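# Cap the marker and leave it on the desk

## Task

Press the cap fully onto the marker until it snaps in place, and make sure the capped marker ends up resting on the desk. The robot must not tip over or be left leaning, or the task counts as failed.

## Robot and tools

Robot: TidyBot++, a single-arm mobile robot. The base is 0.54 m long, 0.50 m wide and 0.38 m high, and drives on four powered casters. On top sits one seven-joint arm with a two-finger gripper. The shoulder is 0.12 m ahead of the base centre and 0.68 m above the floor. Segment lengths: upper arm 0.42 m, forearm 0.31 m, hand 0.31 m. The arm starts folded with the hand pointing down. Cameras: base_camera (pinhole, 644x364) and wrist_camera (fisheye, 644x476, looking where the hand points).

Frames (metres): the base frame has its origin on the floor under the base centre, with x forward, y left and z up. The odometry frame is the base frame as it was at the scene start. hand_pose is the midpoint between the finger pads, given in the base frame. Its z axis runs out along the fingers, and the fingers open and close along its y axis.

move: one action plus optional cameras (list of "base_camera", "wrist_camera" or "all") and blocking (true or omitted means wait until everything rests; false returns in about 0.5 s while the motion continues). The action keys are:
- base: an object of offsets from where the base currently is, counted along its own axes. translate_m is metres forward (+) or back, -2 to 2. strafe_m is metres left (+) or right, -2 to 2. rotate_rad is radians counter-clockwise (+) seen from above, -6.3 to 6.3.
- joints: absolute angles in rad, keyed by name. joint_1_rad (any angle; + is clockwise from above). joint_2_rad shoulder, -2.249 to 2.249 (0 is upright, + leans forward). joint_3_rad (any angle). joint_4_rad elbow, -2.579 to 2.579. joint_5_rad (any angle). joint_6_rad wrist, -2.099 to 2.099. joint_7_rad (any angle; 1.57 with the hand down puts the fingers opening left and right). gripper_pos is absolute, 0 (open, gap about 85 mm) to 1 (closed). The gap is roughly 85 x (1 - gripper_pos) mm. For any-angle joints the shorter way round is taken, so turn in steps smaller than half a turn.
- target: one list of seven numbers [x, y, z, qw, qx, qy, qz]. This is an absolute hand pose in the base frame, in the same form as the hand_pose line, with positions in metres. With target, joints may contain only gripper_pos.
- speeds: per-action top speeds. translate_m and strafe_m take 0.05 to 0.5 m/s (give the speed under only one of them when both are used). rotate_rad takes 0.1 to 1.57 rad/s.
- min_time_s: 0.1 to 8 s, the least duration of each arm motion in this action.
A move with no action just reports state and images. Unknown keys make a call invalid, and out-of-range values get it refused. A refusal, or an uncommanded stop, cancels the rest of that reply's move, wait and finished_scene calls. One action lasts at most 15 s, and a base move times out after 14 s.

wait: seconds (0 to 10) and optional cameras. Commands nothing new and returns the state, ending early once running motions settle. stop: optional cameras. Brakes all running motions, which then report "stopped". zoom_image: camera ("base_camera" or "wrist_camera") and region [x0, y0, x1, y1] in image pixels from the top-left corner, at most 504 wide and high. Only cameras from the latest images can be zoomed. finished_scene: scene (the current number). It ends the scene for good, so the cap must already be seated and the marker resting on the desk.

Result lines: "move" gives done or the worst status. base_status, joint_status and hand_status can say moving, done, off_target (resting away from target, maybe still pushing), stopped, not_followed, contact_stop, time_out, torque_fault or limit_stop_at_motor_heat. "joint command not followed" with "cause:" means a self-collision check withheld the targets. "pose unreachable" means a target was withheld. Other lines: hand_pose; hand_target (where the joint targets would put the hand); joint_positions; motor_effort in % of maximum, with the peak in brackets; base_odometry (heading in rad, left positive); base_tilt in degrees; Motor temperatures; pictures (the order of the images); on_its_own; earlier move; scene_time.

Accuracy: after a target the hand usually settles within about 3 cm. To correct it, add (wanted position minus hand_pose) to your last target. To hold still, resend hand_target rather than hand_pose. A held load makes the arm sag, so correct it the same way, and never command a joint to the angle it currently reads while holding something. Targets low, close and pointing forward in front of the base work poorly and can drive the arm into the base. A straight-down hand reaches at most about 0.94 m high, and only near the base. Friction can leave joints short by their tolerance. When a held object touches a surface, hand_pose stops dropping and motor_effort shifts slightly, which is the cue to stop pushing.

Avoid: the arm does not steer around furniture and keeps pushing when it meets it. Torque-sensor limits are 104.5 N m for joints 1 to 4 and 51.3 N m for joints 5 to 7. Exceeding one freezes the arm for 10 s. Do not drive or turn the base while the arm is snagged above about 0.6 m, swing a stretched arm sideways, or push or pull hard with a raised hand, because these can tip the robot; withdraw the arm or back away to right it. Motors heating to 60 °C give MOTOR HOT, and 75 °C triggers an OVER-TEMPERATURE FAULT where the arm sinks. Do not drop the marker or cap, release them while moving, slam into things, or squeeze hard on an item that still rests on something. Seat the cap with moderate, controlled force. "ARM HIT" means a hard hit on the base or the arm itself.

Each tool is called after ">>>" as name([rows], argument=value, ...), one row to a line, values as JSON.

## Session

>>> move()

Scene clock: 0.00 s.
Motor temperatures (°C): [23 26 25 26 32 33 38]
base_odometry: x=+0.000 y=+0.000 heading=+0.000
base_tilt: forward=+0.2 right=-0.1
base_status: not commanded
joint_positions: joint_1_rad=-0.010 joint_2_rad=-0.319 joint_3_rad=+3.122 joint_4_rad=-2.552 joint_5_rad=-0.046 joint_6_rad=-0.889 joint_7_rad=+1.587 gripper_pos=+0.000
joint_status: not commanded
motor_effort: joint_1_rad=+0 joint_2_rad=-1 joint_3_rad=+0 joint_4_rad=+13 joint_5_rad=+0 joint_6_rad=+1 joint_7_rad=+1
hand_pose: x=+0.2406 y=+0.0153 z=+0.5769 quat_wxyz=(-0.015, +1.000, +0.008, +0.010) (m; base frame)
hand_target: x=+0.2393 y=+0.0152 z=+0.5763 quat_wxyz=(-0.015, +1.000, +0.008, +0.008) (m; base frame)
hand_status: not commanded
pictures: base_camera, wrist_camera

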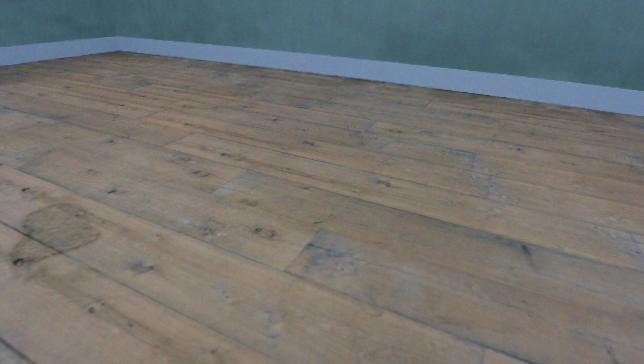

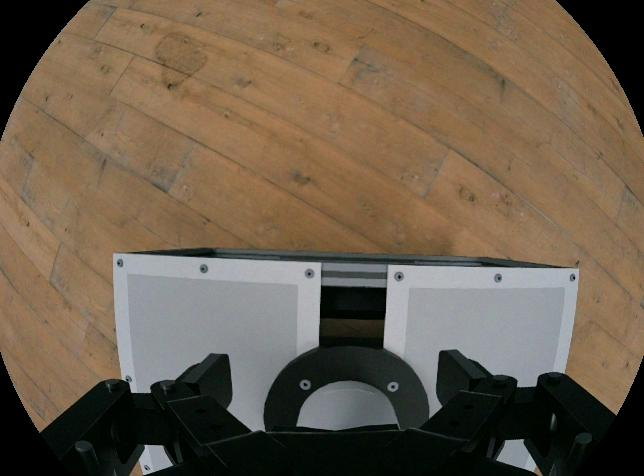

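>>> move(base={"rotate_rad": 1.2}, cameras=["base_camera"])

>>> move(base={"rotate_rad": 1.2}, cameras=["base_camera"])

>>> move(base={"rotate_rad": 1.2}, cameras=["base_camera"])

>>> move(base={"rotate_rad": 1.2}, cameras=["base_camera"])

Scene clock: 2.93 s.
move: done
base_odometry: x=+0.000 y=+0.000 heading=+1.198
base_tilt: forward=+0.2 right=-0.1
base_status: done
joint_positions: joint_1_rad=-0.010 joint_2_rad=-0.319 joint_3_rad=+3.122 joint_4_rad=-2.552 joint_5_rad=-0.046 joint_6_rad=-0.889 joint_7_rad=+1.587 gripper_pos=+0.000
joint_status: not commanded
motor_effort: joint_1_rad=+0(1) joint_2_rad=-1(2) joint_3_rad=+0(1) joint_4_rad=+13(14) joint_5_rad=+0(1) joint_6_rad=+0(1) joint_7_rad=+0(1)
hand_pose: x=+0.2406 y=+0.0153 z=+0.5769 quat_wxyz=(-0.015, +1.000, +0.008, +0.010) (m; base frame)
hand_target: x=+0.2393 y=+0.0152 z=+0.5763 quat_wxyz=(-0.015, +1.000, +0.008, +0.008) (m; base frame)
hand_status: not commanded
pictures: base_camera

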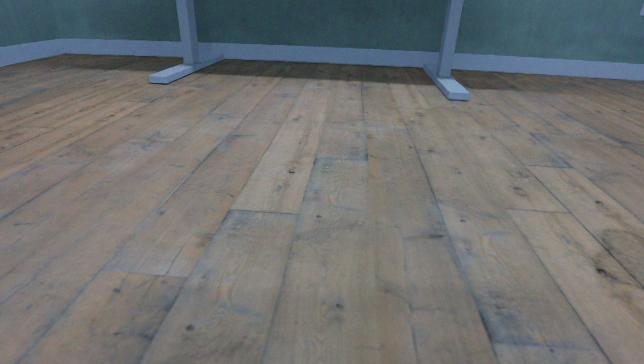

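Scene clock: 4.97 s.
move: done
base_odometry: x=+0.000 y=+0.000 heading=+2.396
base_tilt: forward=+0.2 right=-0.1
base_status: done
joint_positions: joint_1_rad=-0.010 joint_2_rad=-0.319 joint_3_rad=+3.122 joint_4_rad=-2.552 joint_5_rad=-0.046 joint_6_rad=-0.889 joint_7_rad=+1.587 gripper_pos=+0.000
joint_status: not commanded
motor_effort: joint_1_rad=-1(1) joint_2_rad=-1(2) joint_3_rad=+0(1) joint_4_rad=+12(14) joint_5_rad=+0(1) joint_6_rad=+1(1) joint_7_rad=+0(1)
hand_pose: x=+0.2406 y=+0.0153 z=+0.5769 quat_wxyz=(-0.015, +1.000, +0.008, +0.010) (m; base frame)
hand_target: x=+0.2393 y=+0.0152 z=+0.5763 quat_wxyz=(-0.015, +1.000, +0.008, +0.008) (m; base frame)
hand_status: not commanded
pictures: base_camera

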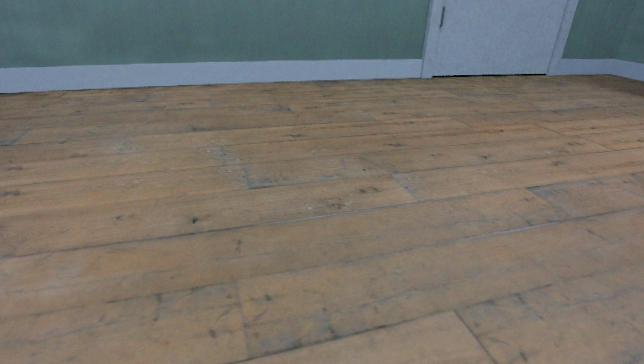

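Scene clock: 7.00 s.
move: done
base_odometry: x=+0.000 y=+0.000 heading=-2.689
base_tilt: forward=+0.1 right=-0.1
base_status: done
joint_positions: joint_1_rad=-0.010 joint_2_rad=-0.319 joint_3_rad=+3.122 joint_4_rad=-2.552 joint_5_rad=-0.046 joint_6_rad=-0.889 joint_7_rad=+1.587 gripper_pos=+0.000
joint_status: not commanded
motor_effort: joint_1_rad=+0(1) joint_2_rad=-1(1) joint_3_rad=+0(1) joint_4_rad=+13(14) joint_5_rad=+0(1) joint_6_rad=+0(1) joint_7_rad=+0(1)
hand_pose: x=+0.2406 y=+0.0153 z=+0.5769 quat_wxyz=(-0.015, +1.000, +0.008, +0.010) (m; base frame)
hand_target: x=+0.2393 y=+0.0152 z=+0.5763 quat_wxyz=(-0.015, +1.000, +0.008, +0.008) (m; base frame)
hand_status: not commanded
pictures: base_camera

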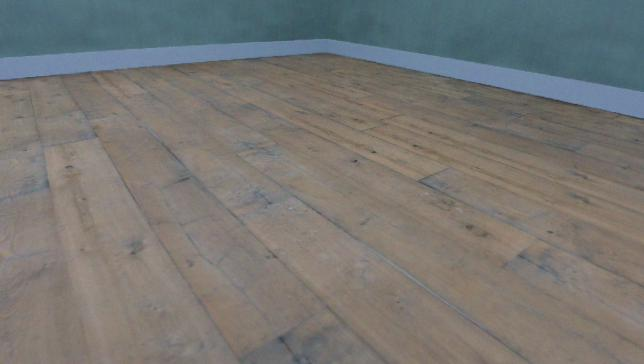

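Scene clock: 9.03 s.
move: done
base_odometry: x=+0.000 y=+0.000 heading=-1.491
base_tilt: forward=+0.2 right=-0.1
base_status: done
joint_positions: joint_1_rad=-0.010 joint_2_rad=-0.319 joint_3_rad=+3.122 joint_4_rad=-2.552 joint_5_rad=-0.046 joint_6_rad=-0.889 joint_7_rad=+1.587 gripper_pos=+0.000
joint_status: not commanded
motor_effort: joint_1_rad=+0(1) joint_2_rad=-1(1) joint_3_rad=+0(1) joint_4_rad=+13(14) joint_5_rad=+0(1) joint_6_rad=+1(1) joint_7_rad=+0(1)
hand_pose: x=+0.2406 y=+0.0153 z=+0.5769 quat_wxyz=(-0.015, +1.000, +0.008, +0.010) (m; base frame)
hand_target: x=+0.2393 y=+0.0152 z=+0.5763 quat_wxyz=(-0.015, +1.000, +0.008, +0.008) (m; base frame)
hand_status: not commanded
pictures: base_camera

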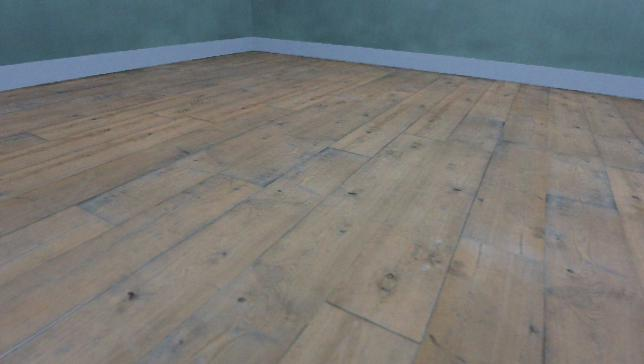

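>>> move(base={"rotate_rad": 2.69}, joints={"joint_6_rad": 0.1}, cameras=["all"])

Scene clock: 12.97 s.
move: done
base_odometry: x=+0.000 y=+0.000 heading=+1.198
base_tilt: forward=+0.2 right=-0.1
base_status: done
joint_positions: joint_1_rad=-0.010 joint_2_rad=-0.319 joint_3_rad=+3.122 joint_4_rad=-2.552 joint_5_rad=-0.046 joint_6_rad=+0.065 joint_7_rad=+1.587 gripper_pos=+0.000
joint_status: all done
motor_effort: joint_1_rad=+0(1) joint_2_rad=-5(6) joint_3_rad=+0(1) joint_4_rad=+17(18) joint_5_rad=+0(1) joint_6_rad=+8(8) joint_7_rad=+0(1)
hand_pose: x=+0.4920 y=+0.0110 z=+0.7129 quat_wxyz=(-0.010, +0.884, +0.000, +0.468) (m; base frame)
hand_target: x=+0.4971 y=+0.0107 z=+0.7208 quat_wxyz=(-0.009, +0.876, +0.000, +0.482) (m; base frame)
hand_status: not commanded
pictures: base_camera, wrist_camera

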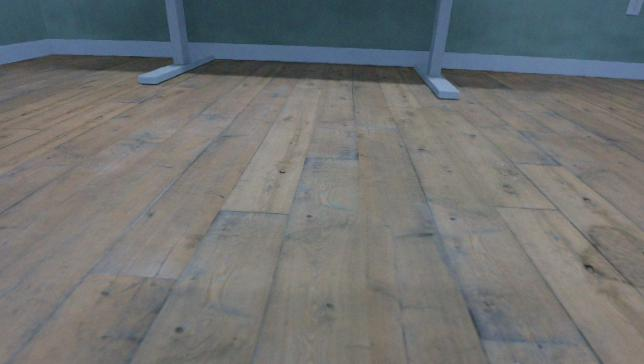

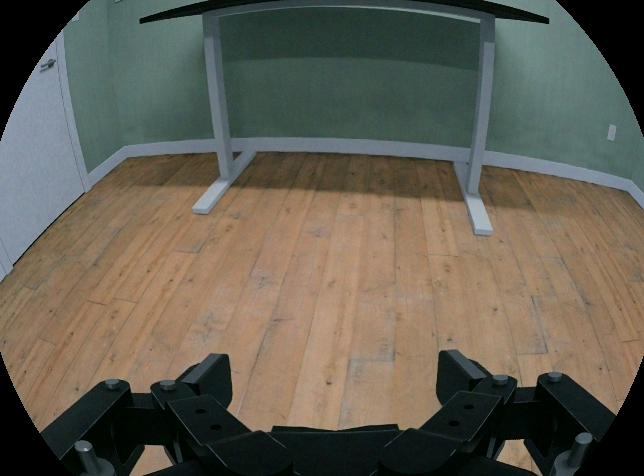

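>>> move(joints={"joint_2_rad": 0.0, "joint_4_rad": -1.3, "joint_6_rad": -0.8}, cameras=["wrist_camera"])

Scene clock: 16.53 s.
move: done
base_odometry: x=+0.000 y=+0.000 heading=+1.198
base_tilt: forward=+0.2 right=-0.1
base_status: not commanded
joint_positions: joint_1_rad=-0.010 joint_2_rad=-0.037 joint_3_rad=+3.122 joint_4_rad=-1.329 joint_5_rad=-0.046 joint_6_rad=-0.751 joint_7_rad=+1.587 gripper_pos=+0.000
joint_status: all done
motor_effort: joint_1_rad=+0(1) joint_2_rad=-17(17) joint_3_rad=+0(1) joint_4_rad=+19(21) joint_5_rad=+0(1) joint_6_rad=+8(9) joint_7_rad=+1(1)
hand_pose: x=+0.6822 y=+0.0277 z=+1.0470 quat_wxyz=(-0.025, +0.853, +0.013, +0.521) (m; base frame)
hand_target: x=+0.6897 y=+0.0281 z=+1.0297 quat_wxyz=(-0.025, +0.867, +0.014, +0.497) (m; base frame)
hand_status: not commanded
pictures: wrist_camera

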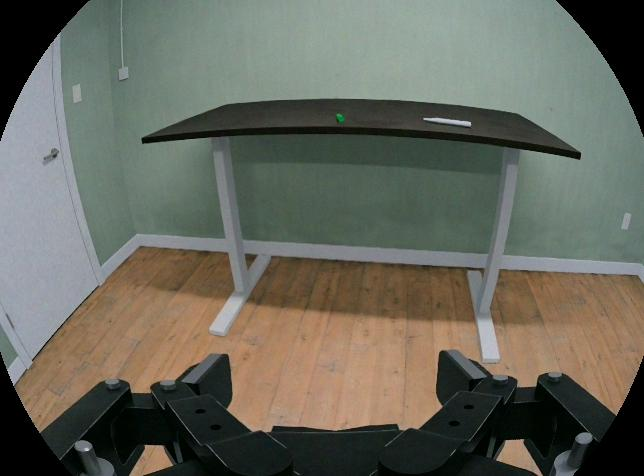

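>>> zoom_image(camera="wrist_camera", region=[300, 90, 500, 150])

Scaled by 2.520.

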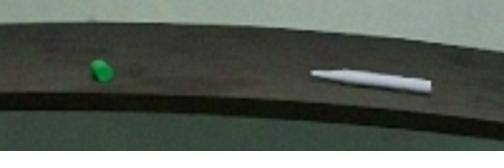

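>>> move(base={"rotate_rad": -0.18})

>>> move(base={"translate_m": 0.8}, cameras=["all"])

Scene clock: 25.40 s.
move: done
base_odometry: x=+0.000 y=+0.000 heading=+1.020
base_tilt: forward=+0.2 right=-0.2
base_status: done
joint_positions: joint_1_rad=-0.005 joint_2_rad=-0.035 joint_3_rad=+3.125 joint_4_rad=-1.329 joint_5_rad=-0.046 joint_6_rad=-0.752 joint_7_rad=+1.587 gripper_pos=+0.000
joint_status: not commanded
motor_effort: joint_1_rad=+0(2) joint_2_rad=-16(17) joint_3_rad=+0(3) joint_4_rad=+20(20) joint_5_rad=+0(1) joint_6_rad=+8(9) joint_7_rad=+0(1)
hand_pose: x=+0.6827 y=+0.0237 z=+1.0459 quat_wxyz=(-0.023, +0.853, +0.010, +0.520) (m; base frame)
hand_target: x=+0.6897 y=+0.0281 z=+1.0297 quat_wxyz=(-0.025, +0.867, +0.014, +0.497) (m; base frame)
hand_status: not commanded
pictures: none

Scene clock: 28.17 s.
move: done
base_odometry: x=+0.418 y=+0.682 heading=+1.022
base_tilt: forward=+0.2 right=-0.1
base_status: done
joint_positions: joint_1_rad=-0.006 joint_2_rad=-0.021 joint_3_rad=+3.125 joint_4_rad=-1.327 joint_5_rad=-0.046 joint_6_rad=-0.755 joint_7_rad=+1.587 gripper_pos=+0.000
joint_status: not commanded
motor_effort: joint_1_rad=+0(3) joint_2_rad=-17(19) joint_3_rad=+0(2) joint_4_rad=+19(22) joint_5_rad=+0(1) joint_6_rad=+8(9) joint_7_rad=+0(1)
hand_pose: x=+0.6876 y=+0.0239 z=+1.0384 quat_wxyz=(-0.024, +0.857, +0.010, +0.514) (m; base frame)
hand_target: x=+0.6897 y=+0.0281 z=+1.0297 quat_wxyz=(-0.025, +0.867, +0.014, +0.497) (m; base frame)
hand_status: not commanded
pictures: base_camera, wrist_camera

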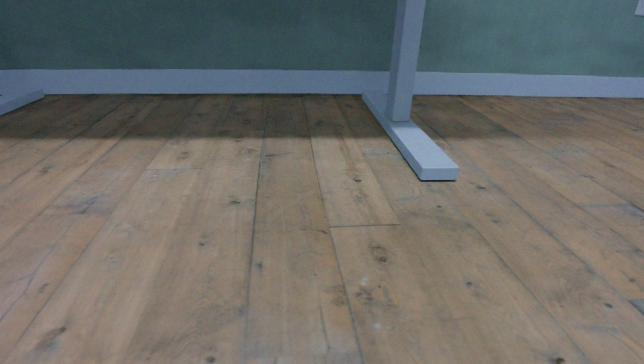

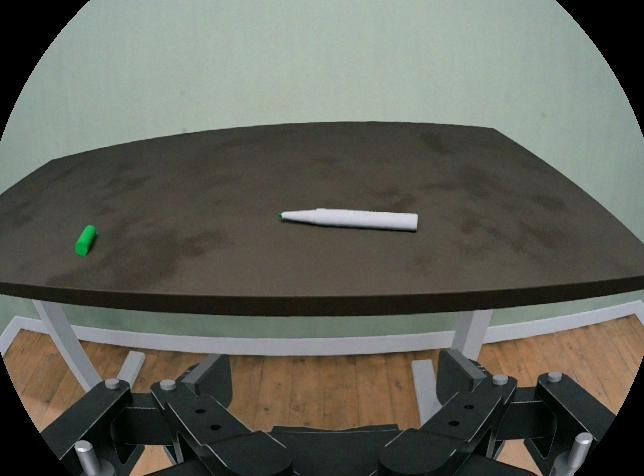

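>>> zoom_image(camera="wrist_camera", region=[50, 200, 150, 275])

>>> zoom_image(camera="wrist_camera", region=[260, 190, 440, 250])

Scaled by 5.040.

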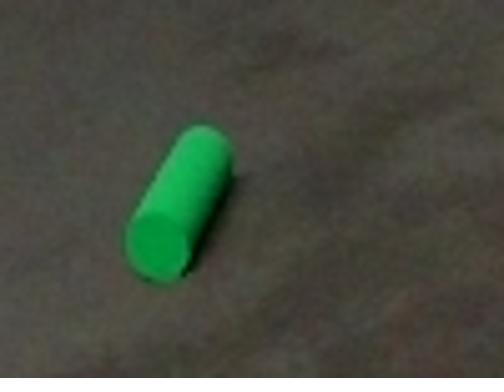

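Scaled by 2.800.

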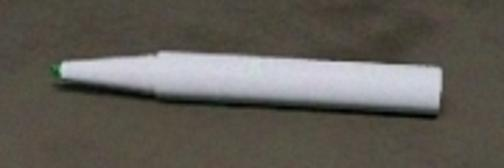

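>>> move(joints={"joint_1_rad": 0.0, "joint_2_rad": -0.176, "joint_3_rad": 3.1416, "joint_4_rad": -2.302, "joint_5_rad": 0.03, "joint_6_rad": 0.555, "joint_7_rad": 1.571}, cameras=["wrist_camera"])

Scene clock: 33.30 s.
move: done
base_odometry: x=+0.418 y=+0.682 heading=+1.022
base_tilt: forward=+0.2 right=-0.2
base_status: not commanded
joint_positions: joint_1_rad=-0.006 joint_2_rad=-0.146 joint_3_rad=+3.125 joint_4_rad=-2.263 joint_5_rad=-0.046 joint_6_rad=+0.511 joint_7_rad=+1.587 gripper_pos=+0.000
joint_status: all done
motor_effort: joint_1_rad=+0(1) joint_2_rad=-12(18) joint_3_rad=+0(1) joint_4_rad=+18(21) joint_5_rad=+0(2) joint_6_rad=+9(10) joint_7_rad=+0(2)
hand_pose: x=+0.6374 y=+0.0064 z=+0.9239 quat_wxyz=(-0.007, +0.719, -0.007, +0.695) (m; base frame)
hand_target: x=+0.6237 y=+0.0063 z=+0.9302 quat_wxyz=(+0.004, +0.707, +0.015, +0.707) (m; base frame)
hand_status: not commanded
pictures: wrist_camera

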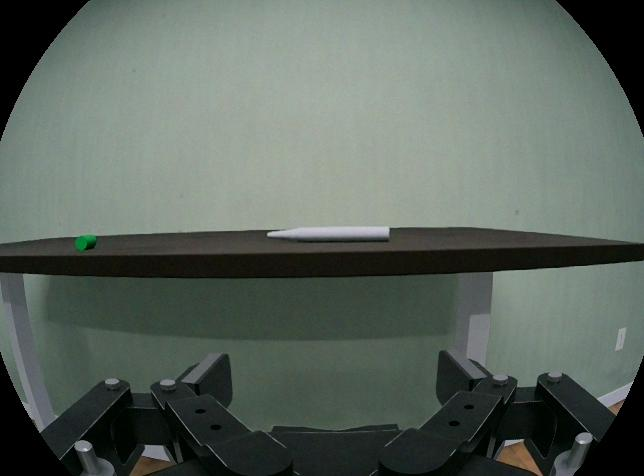

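>>> move(joints={"joint_1_rad": 0.0, "joint_2_rad": 0.23, "joint_3_rad": 3.1416, "joint_4_rad": -0.601, "joint_5_rad": 0.0, "joint_6_rad": -1.787, "joint_7_rad": 1.571}, cameras=["wrist_camera"])

>>> move(base={"translate_m": 0.325, "strafe_m": 0.06, "rotate_rad": 0.45}, cameras=["wrist_camera"])

Scene clock: 48.73 s.
move: done
base_odometry: x=+0.418 y=+0.682 heading=+1.022
base_tilt: forward=+0.2 right=-0.1
base_status: not commanded
joint_positions: joint_1_rad=-0.006 joint_2_rad=+0.191 joint_3_rad=+3.125 joint_4_rad=-0.629 joint_5_rad=-0.046 joint_6_rad=-1.742 joint_7_rad=+1.587 gripper_pos=+0.000
joint_status: all done
motor_effort: joint_1_rad=+0(2) joint_2_rad=-18(20) joint_3_rad=+0(1) joint_4_rad=+14(21) joint_5_rad=+0(2) joint_6_rad=+5(10) joint_7_rad=+1(2)
hand_pose: x=+0.5986 y=+0.0247 z=+1.0493 quat_wxyz=(-0.023, +0.958, +0.028, +0.286) (m; base frame)
hand_target: x=+0.6028 y=+0.0013 z=+1.0338 quat_wxyz=(+0.000, +0.966, +0.000, +0.259) (m; base frame)
hand_status: not commanded
pictures: wrist_camera

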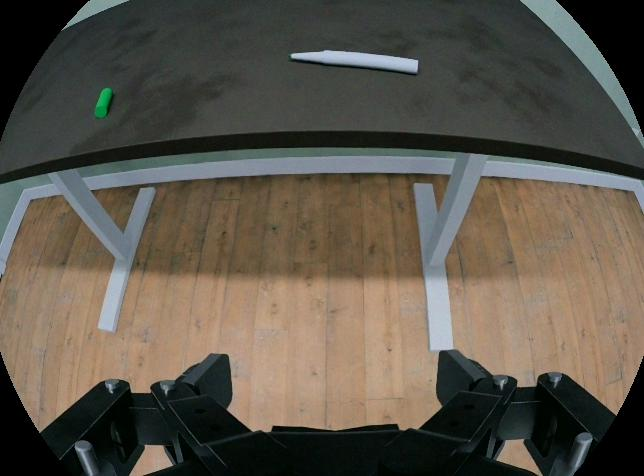

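Scene clock: 50.70 s.
move: done
base_odometry: x=+0.537 y=+0.991 heading=+1.473
base_tilt: forward=+0.2 right=-0.1
base_status: done
joint_positions: joint_1_rad=-0.005 joint_2_rad=+0.207 joint_3_rad=+3.129 joint_4_rad=-0.626 joint_5_rad=-0.046 joint_6_rad=-1.747 joint_7_rad=+1.587 gripper_pos=+0.000
joint_status: not commanded
motor_effort: joint_1_rad=+0(3) joint_2_rad=-19(22) joint_3_rad=+0(3) joint_4_rad=+15(16) joint_5_rad=+0(2) joint_6_rad=+5(6) joint_7_rad=+0(1)
hand_pose: x=+0.6032 y=+0.0227 z=+1.0420 quat_wxyz=(-0.022, +0.960, +0.026, +0.277) (m; base frame)
hand_target: x=+0.6028 y=+0.0013 z=+1.0338 quat_wxyz=(+0.000, +0.966, +0.000, +0.259) (m; base frame)
hand_status: not commanded
pictures: wrist_camera

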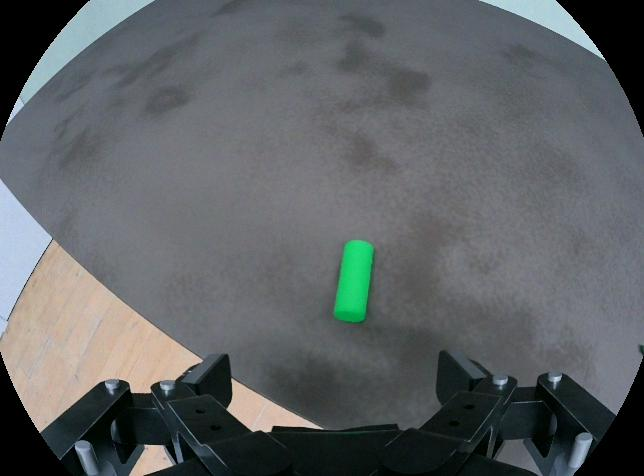

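>>> move(base={"translate_m": 0.149, "strafe_m": 0.059, "rotate_rad": -0.12}, joints={"joint_5_rad": 0.1})

>>> move(joints={"joint_1_rad": 0.0, "joint_2_rad": 0.25, "joint_3_rad": 3.1416, "joint_4_rad": -0.60, "joint_5_rad": 0.05, "joint_6_rad": -2.05, "joint_7_rad": 1.571}, cameras=["wrist_camera"])

Scene clock: 58.60 s.
move: done
base_odometry: x=+0.493 y=+1.145 heading=+1.352
base_tilt: forward=+0.2 right=-0.1
base_status: done
joint_positions: joint_1_rad=-0.001 joint_2_rad=+0.215 joint_3_rad=+3.136 joint_4_rad=-0.625 joint_5_rad=+0.048 joint_6_rad=-1.748 joint_7_rad=+1.587 gripper_pos=+0.000
joint_status: all done
motor_effort: joint_1_rad=+0(4) joint_2_rad=-19(23) joint_3_rad=-1(2) joint_4_rad=+15(16) joint_5_rad=+0(2) joint_6_rad=+5(6) joint_7_rad=+0(1)
hand_pose: x=+0.6063 y=-0.0109 z=+1.0382 quat_wxyz=(+0.022, +0.962, +0.000, +0.273) (m; base frame)
hand_target: x=+0.6018 y=-0.0290 z=+1.0349 quat_wxyz=(+0.044, +0.965, -0.023, +0.258) (m; base frame)
hand_status: not commanded
pictures: none

Scene clock: 59.67 s.
move: done
base_odometry: x=+0.493 y=+1.145 heading=+1.352
base_tilt: forward=+0.2 right=-0.1
base_status: not commanded
joint_positions: joint_1_rad=-0.001 joint_2_rad=+0.221 joint_3_rad=+3.136 joint_4_rad=-0.622 joint_5_rad=+0.048 joint_6_rad=-2.021 joint_7_rad=+1.587 gripper_pos=+0.000
joint_status: all done
motor_effort: joint_1_rad=+0(1) joint_2_rad=-19(20) joint_3_rad=+0(1) joint_4_rad=+14(16) joint_5_rad=+0(1) joint_6_rad=+3(5) joint_7_rad=+1(1)
hand_pose: x=+0.5313 y=-0.0100 z=+1.0021 quat_wxyz=(+0.020, +0.990, -0.002, +0.138) (m; base frame)
hand_target: x=+0.5335 y=-0.0125 z=+0.9950 quat_wxyz=(+0.021, +0.992, -0.014, +0.120) (m; base frame)
hand_status: not commanded
pictures: wrist_camera

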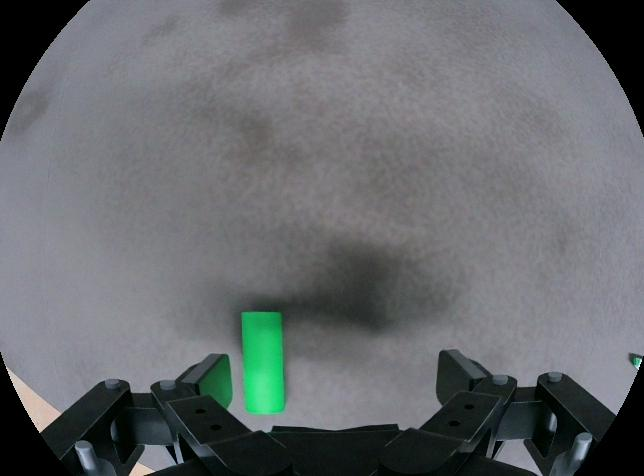

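>>> move(base={"translate_m": -0.006, "strafe_m": 0.038}, joints={"joint_2_rad": 0.29, "joint_4_rad": -0.617, "joint_6_rad": -2.08}, cameras=["wrist_camera"])

Scene clock: 62.07 s.
move: done
base_odometry: x=+0.454 y=+1.147 heading=+1.352
base_tilt: forward=+0.2 right=-0.2
base_status: done
joint_positions: joint_1_rad=-0.004 joint_2_rad=+0.259 joint_3_rad=+3.136 joint_4_rad=-0.622 joint_5_rad=+0.048 joint_6_rad=-2.046 joint_7_rad=+1.587 gripper_pos=+0.000
joint_status: all done
motor_effort: joint_1_rad=+0(3) joint_2_rad=-19(21) joint_3_rad=+0(2) joint_4_rad=+13(15) joint_5_rad=+0(1) joint_6_rad=+2(4) joint_7_rad=+1(1)
hand_pose: x=+0.5353 y=-0.0087 z=+0.9848 quat_wxyz=(+0.020, +0.994, -0.001, +0.107) (m; base frame)
hand_target: x=+0.5346 y=-0.0122 z=+0.9714 quat_wxyz=(+0.021, +0.997, -0.014, +0.077) (m; base frame)
hand_status: not commanded
pictures: wrist_camera

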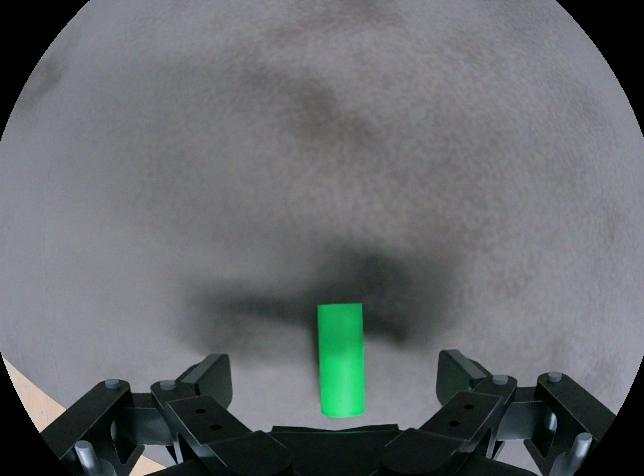

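>>> move(joints={"joint_2_rad": 0.31, "joint_4_rad": -0.66, "joint_6_rad": -2.09}, cameras=["wrist_camera"])

Scene clock: 63.33 s.
move: done
base_odometry: x=+0.454 y=+1.147 heading=+1.352
base_tilt: forward=+0.2 right=-0.2
base_status: not commanded
joint_positions: joint_1_rad=-0.004 joint_2_rad=+0.275 joint_3_rad=+3.136 joint_4_rad=-0.637 joint_5_rad=+0.048 joint_6_rad=-2.051 joint_7_rad=+1.587 gripper_pos=+0.000
joint_status: all done
joint sent to its limit — joint_6_rad, lower limit.
motor_effort: joint_1_rad=-1(1) joint_2_rad=-20(21) joint_3_rad=+0(1) joint_4_rad=+14(15) joint_5_rad=+0(0) joint_6_rad=+2(3) joint_7_rad=+1(1)
hand_pose: x=+0.5369 y=-0.0087 z=+0.9730 quat_wxyz=(+0.020, +0.996, -0.001, +0.089) (m; base frame)
hand_target: x=+0.5325 y=-0.0122 z=+0.9503 quat_wxyz=(+0.021, +0.999, -0.013, +0.042) (m; base frame)
hand_status: not commanded
pictures: wrist_camera

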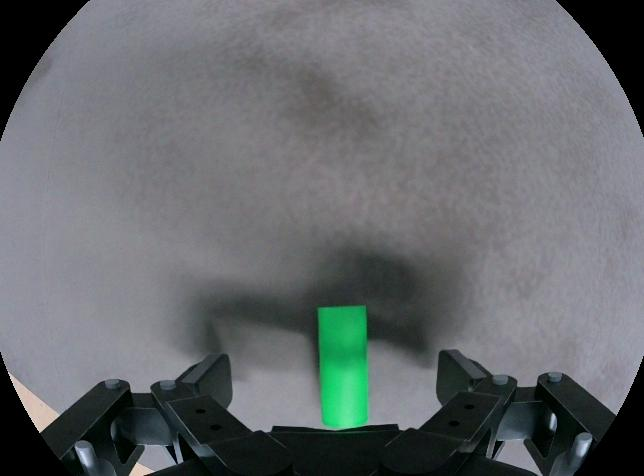

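>>> move(joints={"joint_2_rad": 0.32, "joint_4_rad": -0.697, "joint_6_rad": -2.085}, cameras=["wrist_camera"])

Scene clock: 65.10 s.
move: done
base_odometry: x=+0.454 y=+1.147 heading=+1.352
base_tilt: forward=+0.2 right=-0.2
base_status: not commanded
joint_positions: joint_1_rad=-0.004 joint_2_rad=+0.283 joint_3_rad=+3.136 joint_4_rad=-0.667 joint_5_rad=+0.048 joint_6_rad=-2.051 joint_7_rad=+1.587 gripper_pos=+0.000
joint_status: all done
motor_effort: joint_1_rad=-1(1) joint_2_rad=-18(21) joint_3_rad=+0(1) joint_4_rad=+12(16) joint_5_rad=+1(1) joint_6_rad=+1(3) joint_7_rad=+1(1)
hand_pose: x=+0.5355 y=-0.0087 z=+0.9607 quat_wxyz=(+0.020, +0.997, +0.000, +0.070) (m; base frame)
hand_target: x=+0.5309 y=-0.0122 z=+0.9358 quat_wxyz=(+0.022, +0.999, -0.013, +0.020) (m; base frame)
hand_status: not commanded
pictures: wrist_camera

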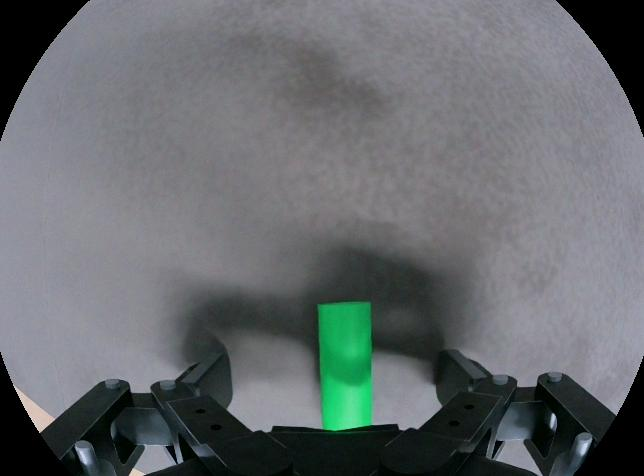

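>>> move(joints={"gripper_pos": 0.6}, cameras=["wrist_camera"])

Scene clock: 66.43 s.
move: done
base_odometry: x=+0.454 y=+1.147 heading=+1.352
base_tilt: forward=+0.2 right=-0.2
base_status: not commanded
joint_positions: joint_1_rad=-0.004 joint_2_rad=+0.263 joint_3_rad=+3.136 joint_4_rad=-0.659 joint_5_rad=+0.048 joint_6_rad=-2.051 joint_7_rad=+1.587 gripper_pos=+0.599
joint_status: all done
motor_effort: joint_1_rad=+2(3) joint_2_rad=-7(17) joint_3_rad=+2(2) joint_4_rad=+4(11) joint_5_rad=+4(5) joint_6_rad=+0(1) joint_7_rad=+1(1)
hand_pose: x=+0.5310 y=-0.0084 z=+0.9711 quat_wxyz=(+0.020, +0.996, +0.000, +0.084) (m; base frame)
hand_target: x=+0.5309 y=-0.0122 z=+0.9358 quat_wxyz=(+0.022, +0.999, -0.013, +0.020) (m; base frame)
hand_status: not commanded
pictures: wrist_camera

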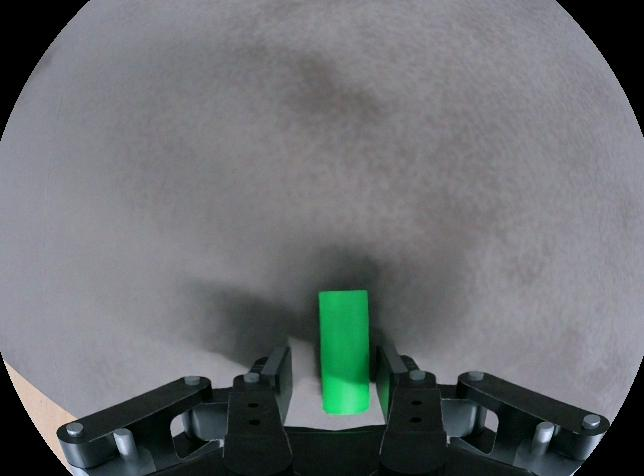

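>>> move(joints={"joint_2_rad": 0.29, "joint_4_rad": -0.675})

Scene clock: 67.57 s.
move: done
base_odometry: x=+0.454 y=+1.147 heading=+1.352
base_tilt: forward=+0.2 right=-0.1
base_status: not commanded
joint_positions: joint_1_rad=-0.004 joint_2_rad=+0.263 joint_3_rad=+3.136 joint_4_rad=-0.659 joint_5_rad=+0.048 joint_6_rad=-2.051 joint_7_rad=+1.587 gripper_pos=+0.600
joint_status: all done
motor_effort: joint_1_rad=+1(2) joint_2_rad=-12(12) joint_3_rad=+1(2) joint_4_rad=+8(9) joint_5_rad=+2(4) joint_6_rad=+1(1) joint_7_rad=+0(1)
hand_pose: x=+0.5308 y=-0.0084 z=+0.9714 quat_wxyz=(+0.020, +0.996, +0.000, +0.084) (m; base frame)
hand_target: x=+0.5260 y=-0.0122 z=+0.9543 quat_wxyz=(+0.021, +0.999, -0.013, +0.046) (m; base frame)
hand_status: not commanded
pictures: none

>>> move(joints={"joint_2_rad": 0.265, "joint_4_rad": -0.655})

Scene clock: 68.37 s.
move: done
base_odometry: x=+0.454 y=+1.147 heading=+1.352
base_tilt: forward=+0.2 right=-0.1
base_status: not commanded
joint_positions: joint_1_rad=-0.004 joint_2_rad=+0.262 joint_3_rad=+3.136 joint_4_rad=-0.659 joint_5_rad=+0.048 joint_6_rad=-2.051 joint_7_rad=+1.587 gripper_pos=+0.600
joint_status: all done
motor_effort: joint_1_rad=+0(1) joint_2_rad=-16(17) joint_3_rad=+0(1) joint_4_rad=+10(12) joint_5_rad=+1(3) joint_6_rad=+1(2) joint_7_rad=+1(1)
hand_pose: x=+0.5307 y=-0.0084 z=+0.9717 quat_wxyz=(+0.020, +0.996, +0.000, +0.084) (m; base frame)
hand_target: x=+0.5215 y=-0.0122 z=+0.9702 quat_wxyz=(+0.021, +0.997, -0.014, +0.068) (m; base frame)
hand_status: not commanded
pictures: none

>>> move(joints={"joint_2_rad": 0.24, "joint_4_rad": -0.64})

Scene clock: 69.33 s.
move: done
base_odometry: x=+0.454 y=+1.147 heading=+1.352
base_tilt: forward=+0.2 right=-0.1
base_status: not commanded
joint_positions: joint_1_rad=-0.004 joint_2_rad=+0.262 joint_3_rad=+3.136 joint_4_rad=-0.658 joint_5_rad=+0.048 joint_6_rad=-2.052 joint_7_rad=+1.587 gripper_pos=+0.600
joint_status: all done
motor_effort: joint_1_rad=+0(1) joint_2_rad=-20(20) joint_3_rad=+0(1) joint_4_rad=+14(15) joint_5_rad=+0(1) joint_6_rad=+2(2) joint_7_rad=+0(1)
hand_pose: x=+0.5305 y=-0.0084 z=+0.9721 quat_wxyz=(+0.020, +0.996, +0.000, +0.085) (m; base frame)
hand_target: x=+0.5158 y=-0.0122 z=+0.9846 quat_wxyz=(+0.021, +0.996, -0.014, +0.088) (m; base frame)
hand_status: not commanded
pictures: none

>>> move(joints={"joint_2_rad": 0.215, "joint_4_rad": -0.63})

Scene clock: 70.43 s.
move: done
base_odometry: x=+0.454 y=+1.147 heading=+1.352
base_tilt: forward=+0.2 right=-0.2
base_status: not commanded
joint_positions: joint_1_rad=-0.004 joint_2_rad=+0.245 joint_3_rad=+3.136 joint_4_rad=-0.656 joint_5_rad=+0.048 joint_6_rad=-2.052 joint_7_rad=+1.587 gripper_pos=+0.600
joint_status: all done
motor_effort: joint_1_rad=+0(1) joint_2_rad=-19(22) joint_3_rad=+0(1) joint_4_rad=+13(15) joint_5_rad=+0(1) joint_6_rad=+2(2) joint_7_rad=+1(1)
hand_pose: x=+0.5259 y=-0.0085 z=+0.9798 quat_wxyz=(+0.020, +0.995, +0.000, +0.094) (m; base frame)
hand_target: x=+0.5091 y=-0.0122 z=+0.9974 quat_wxyz=(+0.020, +0.994, -0.014, +0.106) (m; base frame)
hand_status: not commanded
pictures: none

>>> move(joints={"joint_2_rad": 0.287, "joint_4_rad": -0.66})

Scene clock: 71.73 s.
move: done
base_odometry: x=+0.454 y=+1.147 heading=+1.352
base_tilt: forward=+0.2 right=-0.2
base_status: not commanded
joint_positions: joint_1_rad=-0.004 joint_2_rad=+0.261 joint_3_rad=+3.136 joint_4_rad=-0.656 joint_5_rad=+0.048 joint_6_rad=-2.052 joint_7_rad=+1.587 gripper_pos=+0.600
joint_status: all done
motor_effort: joint_1_rad=-1(1) joint_2_rad=-20(21) joint_3_rad=+0(1) joint_4_rad=+13(16) joint_5_rad=+0(1) joint_6_rad=+2(3) joint_7_rad=+1(1)
hand_pose: x=+0.5306 y=-0.0084 z=+0.9732 quat_wxyz=(+0.020, +0.996, +0.000, +0.087) (m; base frame)
hand_target: x=+0.5271 y=-0.0122 z=+0.9598 quat_wxyz=(+0.021, +0.998, -0.013, +0.055) (m; base frame)
hand_status: not commanded
pictures: none

>>> move(joints={"gripper_pos": 0.8}, cameras=["wrist_camera"])

Scene clock: 72.73 s.
move: done
base_odometry: x=+0.454 y=+1.147 heading=+1.352
base_tilt: forward=+0.2 right=-0.2
base_status: not commanded
joint_positions: joint_1_rad=-0.004 joint_2_rad=+0.261 joint_3_rad=+3.136 joint_4_rad=-0.656 joint_5_rad=+0.048 joint_6_rad=-2.052 joint_7_rad=+1.587 gripper_pos=+0.794
joint_status: all done
motor_effort: joint_1_rad=+0(1) joint_2_rad=-18(20) joint_3_rad=+0(1) joint_4_rad=+11(14) joint_5_rad=+1(1) joint_6_rad=+1(2) joint_7_rad=+0(1)
hand_pose: x=+0.5306 y=-0.0084 z=+0.9732 quat_wxyz=(+0.020, +0.996, +0.000, +0.086) (m; base frame)
hand_target: x=+0.5271 y=-0.0122 z=+0.9598 quat_wxyz=(+0.021, +0.998, -0.013, +0.055) (m; base frame)
hand_status: not commanded
pictures: wrist_camera

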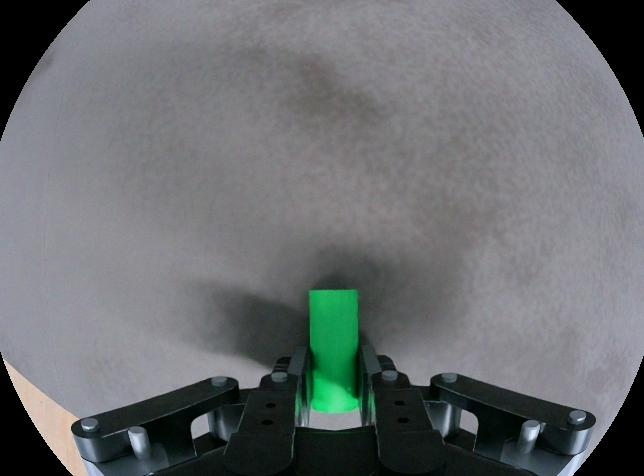

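>>> move(joints={"gripper_pos": 0.88}, cameras=["wrist_camera"])

Scene clock: 73.47 s.
move: off_target
base_odometry: x=+0.454 y=+1.147 heading=+1.352
base_tilt: forward=+0.2 right=-0.1
base_status: not commanded
joint_positions: joint_1_rad=-0.004 joint_2_rad=+0.261 joint_3_rad=+3.136 joint_4_rad=-0.655 joint_5_rad=+0.048 joint_6_rad=-2.052 joint_7_rad=+1.587 gripper_pos=+0.824
joint_status: gripper_pos off_target (ended at +0.824, target +0.880)
motor_effort: joint_1_rad=+0(0) joint_2_rad=-16(18) joint_3_rad=+0(1) joint_4_rad=+10(12) joint_5_rad=+0(1) joint_6_rad=+1(2) joint_7_rad=+1(1)
hand_pose: x=+0.5306 y=-0.0084 z=+0.9734 quat_wxyz=(+0.020, +0.996, +0.000, +0.087) (m; base frame)
hand_target: x=+0.5271 y=-0.0122 z=+0.9598 quat_wxyz=(+0.021, +0.998, -0.013, +0.055) (m; base frame)
hand_status: not commanded
pictures: wrist_camera

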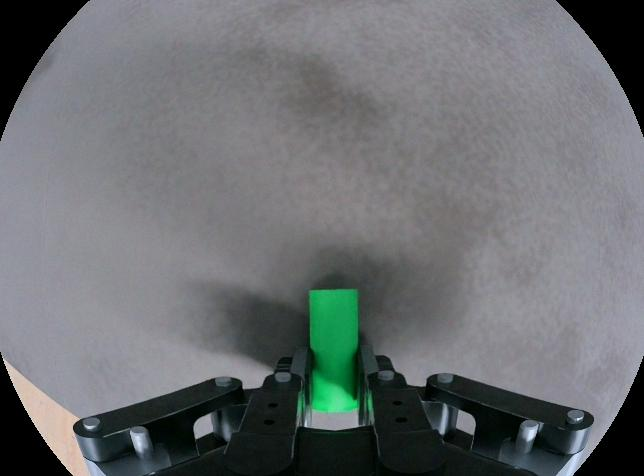

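>>> move(joints={"joint_2_rad": 0.15, "joint_4_rad": -0.68, "joint_6_rad": -1.85}, min_time_s=1.5, cameras=["wrist_camera"])

Scene clock: 76.60 s.
move: done
base_odometry: x=+0.454 y=+1.147 heading=+1.352
base_tilt: forward=+0.2 right=-0.1
base_status: not commanded
joint_positions: joint_1_rad=-0.004 joint_2_rad=+0.178 joint_3_rad=+3.136 joint_4_rad=-0.655 joint_5_rad=+0.048 joint_6_rad=-1.891 joint_7_rad=+1.587 gripper_pos=+0.824
joint_status: all done
motor_effort: joint_1_rad=+0(1) joint_2_rad=-18(21) joint_3_rad=-1(1) joint_4_rad=+14(16) joint_5_rad=+0(1) joint_6_rad=+4(4) joint_7_rad=+1(1)
hand_pose: x=+0.5522 y=-0.0090 z=+1.0230 quat_wxyz=(+0.021, +0.978, +0.000, +0.207) (m; base frame)
hand_target: x=+0.5522 y=-0.0136 z=+1.0315 quat_wxyz=(+0.022, +0.973, -0.012, +0.229) (m; base frame)
hand_status: not commanded
pictures: wrist_camera

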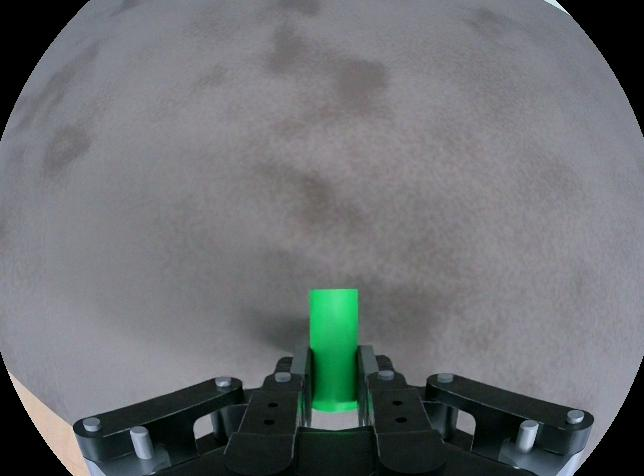

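>>> move(joints={"joint_2_rad": 0.285, "joint_4_rad": -0.68, "joint_6_rad": -2.085}, min_time_s=2)

Scene clock: 80.73 s.
move: done
base_odometry: x=+0.454 y=+1.147 heading=+1.352
base_tilt: forward=+0.2 right=-0.1
base_status: not commanded
joint_positions: joint_1_rad=-0.004 joint_2_rad=+0.249 joint_3_rad=+3.136 joint_4_rad=-0.655 joint_5_rad=+0.048 joint_6_rad=-2.045 joint_7_rad=+1.587 gripper_pos=+0.824
joint_status: all done
motor_effort: joint_1_rad=-1(1) joint_2_rad=-20(21) joint_3_rad=+0(1) joint_4_rad=+14(16) joint_5_rad=+0(1) joint_6_rad=+2(5) joint_7_rad=+0(1)
hand_pose: x=+0.5294 y=-0.0085 z=+0.9787 quat_wxyz=(+0.020, +0.995, +0.000, +0.096) (m; base frame)
hand_target: x=+0.5240 y=-0.0122 z=+0.9549 quat_wxyz=(+0.021, +0.999, -0.013, +0.046) (m; base frame)
hand_status: not commanded
pictures: none

>>> move(joints={"joint_2_rad": 0.30, "joint_4_rad": -0.685})

Scene clock: 83.87 s.
move: done
base_odometry: x=+0.454 y=+1.147 heading=+1.352
base_tilt: forward=+0.2 right=-0.1
base_status: not commanded
joint_positions: joint_1_rad=-0.004 joint_2_rad=+0.261 joint_3_rad=+3.136 joint_4_rad=-0.655 joint_5_rad=+0.048 joint_6_rad=-2.047 joint_7_rad=+1.587 gripper_pos=+0.824
joint_status: all done
motor_effort: joint_1_rad=-1(1) joint_2_rad=-16(21) joint_3_rad=+0(1) joint_4_rad=+12(14) joint_5_rad=+0(0) joint_6_rad=+2(2) joint_7_rad=+1(1)
hand_pose: x=+0.5323 y=-0.0085 z=+0.9735 quat_wxyz=(+0.020, +0.996, +0.000, +0.089) (m; base frame)
hand_target: x=+0.5274 y=-0.0122 z=+0.9473 quat_wxyz=(+0.021, +0.999, -0.013, +0.036) (m; base frame)
hand_status: not commanded
pictures: none

Contact again (effort dropped). Open the gripper, shift the base forward and re-grip nearer the open end.

>>> move(joints={"gripper_pos": 0.6})

>>> move(base={"translate_m": 0.016}, speeds={"translate_m": 0.1}, cameras=["wrist_camera"])

Scene clock: 84.80 s.
move: done
base_odometry: x=+0.454 y=+1.147 heading=+1.352
base_tilt: forward=+0.2 right=-0.2
base_status: not commanded
joint_positions: joint_1_rad=-0.004 joint_2_rad=+0.264 joint_3_rad=+3.136 joint_4_rad=-0.656 joint_5_rad=+0.048 joint_6_rad=-2.048 joint_7_rad=+1.587 gripper_pos=+0.600
joint_status: all done
motor_effort: joint_1_rad=+0(2) joint_2_rad=-18(21) joint_3_rad=+0(1) joint_4_rad=+12(14) joint_5_rad=+1(1) joint_6_rad=+2(2) joint_7_rad=+1(1)
hand_pose: x=+0.5326 y=-0.0085 z=+0.9719 quat_wxyz=(+0.020, +0.996, +0.000, +0.086) (m; base frame)
hand_target: x=+0.5274 y=-0.0122 z=+0.9473 quat_wxyz=(+0.021, +0.999, -0.013, +0.036) (m; base frame)
hand_status: not commanded
pictures: none

Scene clock: 85.53 s.
move: done
base_odometry: x=+0.457 y=+1.163 heading=+1.352
base_tilt: forward=+0.2 right=-0.2
base_status: done
joint_positions: joint_1_rad=-0.004 joint_2_rad=+0.264 joint_3_rad=+3.136 joint_4_rad=-0.656 joint_5_rad=+0.048 joint_6_rad=-2.052 joint_7_rad=+1.587 gripper_pos=+0.600
joint_status: not commanded
motor_effort: joint_1_rad=+0(1) joint_2_rad=-15(19) joint_3_rad=+0(1) joint_4_rad=+9(13) joint_5_rad=+1(2) joint_6_rad=+0(3) joint_7_rad=+1(1)
hand_pose: x=+0.5312 y=-0.0085 z=+0.9717 quat_wxyz=(+0.020, +0.996, +0.000, +0.084) (m; base frame)
hand_target: x=+0.5274 y=-0.0122 z=+0.9473 quat_wxyz=(+0.021, +0.999, -0.013, +0.036) (m; base frame)
hand_status: not commanded
pictures: wrist_camera

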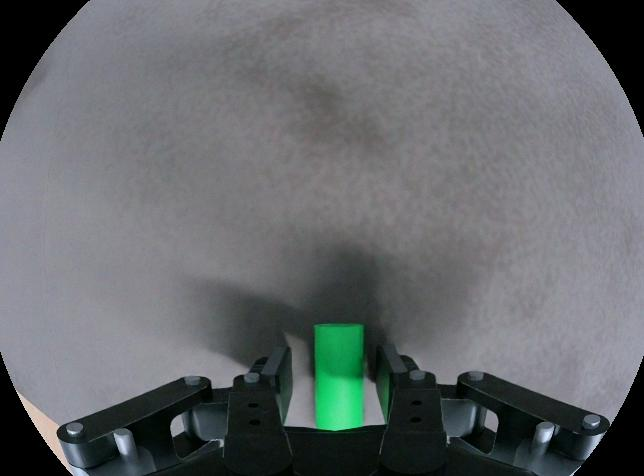

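>>> move(base={"translate_m": 0.005}, speeds={"translate_m": 0.1})

>>> move(joints={"gripper_pos": 0.9}, cameras=["wrist_camera"])

Scene clock: 86.50 s.
move: done
base_odometry: x=+0.458 y=+1.168 heading=+1.353
base_tilt: forward=+0.2 right=-0.1
base_status: done
joint_positions: joint_1_rad=-0.004 joint_2_rad=+0.264 joint_3_rad=+3.136 joint_4_rad=-0.656 joint_5_rad=+0.048 joint_6_rad=-2.057 joint_7_rad=+1.587 gripper_pos=+0.600
joint_status: not commanded
motor_effort: joint_1_rad=+0(2) joint_2_rad=-14(16) joint_3_rad=-1(1) joint_4_rad=+9(12) joint_5_rad=+0(1) joint_6_rad=+0(3) joint_7_rad=+0(1)
hand_pose: x=+0.5298 y=-0.0087 z=+0.9716 quat_wxyz=(+0.020, +0.996, -0.001, +0.082) (m; base frame)
hand_target: x=+0.5274 y=-0.0122 z=+0.9473 quat_wxyz=(+0.021, +0.999, -0.013, +0.036) (m; base frame)
hand_status: not commanded
pictures: none

Scene clock: 87.20 s.
move: off_target
base_odometry: x=+0.458 y=+1.168 heading=+1.353
base_tilt: forward=+0.2 right=-0.2
base_status: not commanded
joint_positions: joint_1_rad=-0.005 joint_2_rad=+0.262 joint_3_rad=+3.136 joint_4_rad=-0.656 joint_5_rad=+0.048 joint_6_rad=-2.057 joint_7_rad=+1.587 gripper_pos=+0.824
joint_status: gripper_pos off_target (ended at +0.824, target +0.900)
motor_effort: joint_1_rad=+1(2) joint_2_rad=-11(14) joint_3_rad=+1(1) joint_4_rad=+6(8) joint_5_rad=+2(3) joint_6_rad=-1(2) joint_7_rad=+1(1)
hand_pose: x=+0.5292 y=-0.0082 z=+0.9726 quat_wxyz=(+0.020, +0.996, +0.000, +0.083) (m; base frame)
hand_target: x=+0.5274 y=-0.0122 z=+0.9473 quat_wxyz=(+0.021, +0.999, -0.013, +0.036) (m; base frame)
hand_status: not commanded
pictures: wrist_camera

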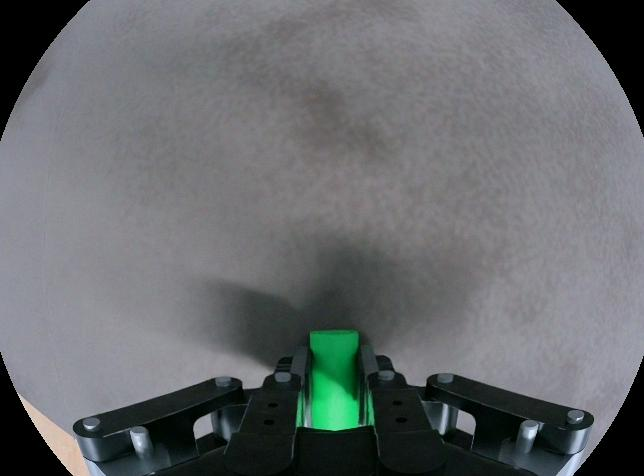

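>>> move(joints={"joint_2_rad": 0.12, "joint_4_rad": -0.70, "joint_6_rad": -1.75}, min_time_s=1.5)

>>> move(base={"translate_m": -0.15, "rotate_rad": -0.33}, cameras=["all"])

Scene clock: 89.77 s.
move: done
base_odometry: x=+0.458 y=+1.168 heading=+1.353
base_tilt: forward=+0.2 right=-0.1
base_status: not commanded
joint_positions: joint_1_rad=-0.005 joint_2_rad=+0.144 joint_3_rad=+3.136 joint_4_rad=-0.666 joint_5_rad=+0.048 joint_6_rad=-1.791 joint_7_rad=+1.587 gripper_pos=+0.824
joint_status: all done
motor_effort: joint_1_rad=+0(1) joint_2_rad=-17(22) joint_3_rad=+0(1) joint_4_rad=+14(16) joint_5_rad=+0(2) joint_6_rad=+5(5) joint_7_rad=+1(1)
hand_pose: x=+0.5672 y=-0.0090 z=+1.0480 quat_wxyz=(+0.022, +0.964, +0.001, +0.267) (m; base frame)
hand_target: x=+0.5674 y=-0.0140 z=+1.0525 quat_wxyz=(+0.022, +0.959, -0.011, +0.282) (m; base frame)
hand_status: not commanded
pictures: none

Scene clock: 91.30 s.
move: done
base_odometry: x=+0.426 y=+1.021 heading=+1.021
base_tilt: forward=+0.2 right=-0.1
base_status: done
joint_positions: joint_1_rad=+0.005 joint_2_rad=+0.126 joint_3_rad=+3.138 joint_4_rad=-0.669 joint_5_rad=+0.048 joint_6_rad=-1.785 joint_7_rad=+1.587 gripper_pos=+0.824
joint_status: not commanded
motor_effort: joint_1_rad=+0(3) joint_2_rad=-16(21) joint_3_rad=-1(3) joint_4_rad=+15(16) joint_5_rad=+0(2) joint_6_rad=+5(6) joint_7_rad=+1(1)
hand_pose: x=+0.5619 y=-0.0141 z=+1.0563 quat_wxyz=(+0.023, +0.961, -0.004, +0.277) (m; base frame)
hand_target: x=+0.5674 y=-0.0140 z=+1.0525 quat_wxyz=(+0.022, +0.959, -0.011, +0.282) (m; base frame)
hand_status: not commanded
pictures: base_camera, wrist_camera

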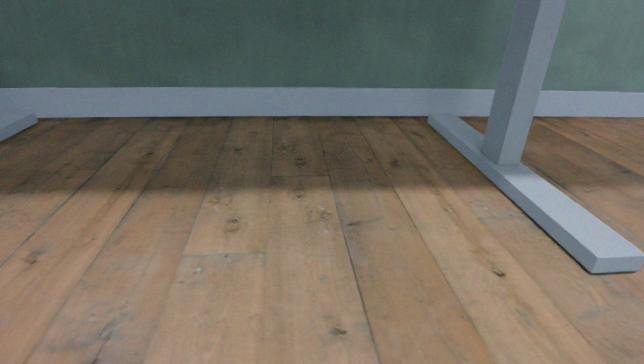

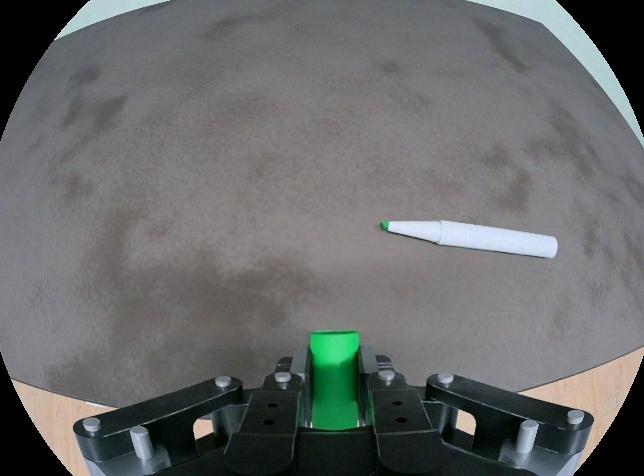

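>>> move(joints={"joint_1_rad": 0.0, "joint_2_rad": -0.2844, "joint_3_rad": 3.1416, "joint_4_rad": -2.232, "joint_5_rad": 0.0, "joint_6_rad": 0.543, "joint_7_rad": 1.571}, min_time_s=4, cameras=["wrist_camera"])

Scene clock: 98.00 s.
move: done
base_odometry: x=+0.426 y=+1.021 heading=+1.021
base_tilt: forward=+0.1 right=-0.1
base_status: not commanded
joint_positions: joint_1_rad=+0.005 joint_2_rad=-0.256 joint_3_rad=+3.138 joint_4_rad=-2.192 joint_5_rad=+0.048 joint_6_rad=+0.499 joint_7_rad=+1.587 gripper_pos=+0.824
joint_status: all done
motor_effort: joint_1_rad=+0(1) joint_2_rad=-9(19) joint_3_rad=+0(2) joint_4_rad=+19(22) joint_5_rad=+0(1) joint_6_rad=+9(10) joint_7_rad=+1(2)
hand_pose: x=+0.6144 y=+0.0080 z=+1.0180 quat_wxyz=(+0.015, +0.658, +0.028, +0.753) (m; base frame)
hand_target: x=+0.6003 y=+0.0014 z=+1.0215 quat_wxyz=(+0.000, +0.646, +0.000, +0.763) (m; base frame)
hand_status: not commanded
pictures: wrist_camera

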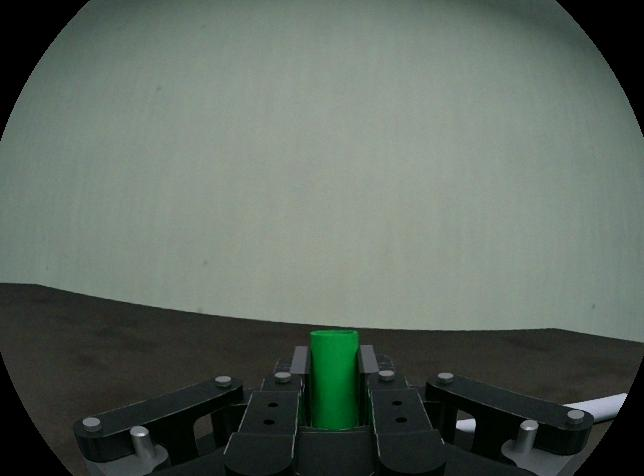

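>>> move(joints={"joint_2_rad": -0.268, "joint_4_rad": -2.36, "joint_5_rad": -0.06, "joint_6_rad": 0.719}, min_time_s=2, cameras=["wrist_camera"])

Scene clock: 101.60 s.
move: done
base_odometry: x=+0.426 y=+1.021 heading=+1.021
base_tilt: forward=+0.2 right=-0.1
base_status: not commanded
joint_positions: joint_1_rad=+0.005 joint_2_rad=-0.256 joint_3_rad=+3.138 joint_4_rad=-2.320 joint_5_rad=+0.017 joint_6_rad=+0.676 joint_7_rad=+1.587 gripper_pos=+0.824
joint_status: all done
motor_effort: joint_1_rad=+0(1) joint_2_rad=-9(10) joint_3_rad=+0(1) joint_4_rad=+19(21) joint_5_rad=+0(2) joint_6_rad=+9(10) joint_7_rad=+1(2)
hand_pose: x=+0.5953 y=+0.0043 z=+0.9964 quat_wxyz=(+0.009, +0.640, +0.014, +0.769) (m; base frame)
hand_target: x=+0.5853 y=-0.0109 z=+0.9919 quat_wxyz=(-0.005, +0.634, -0.030, +0.773) (m; base frame)
hand_status: not commanded
pictures: wrist_camera

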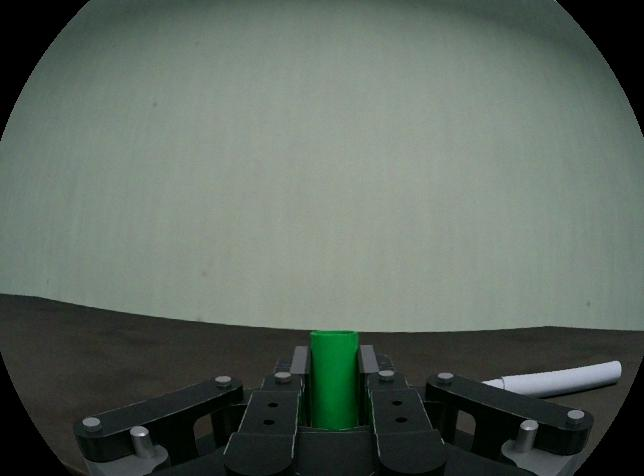

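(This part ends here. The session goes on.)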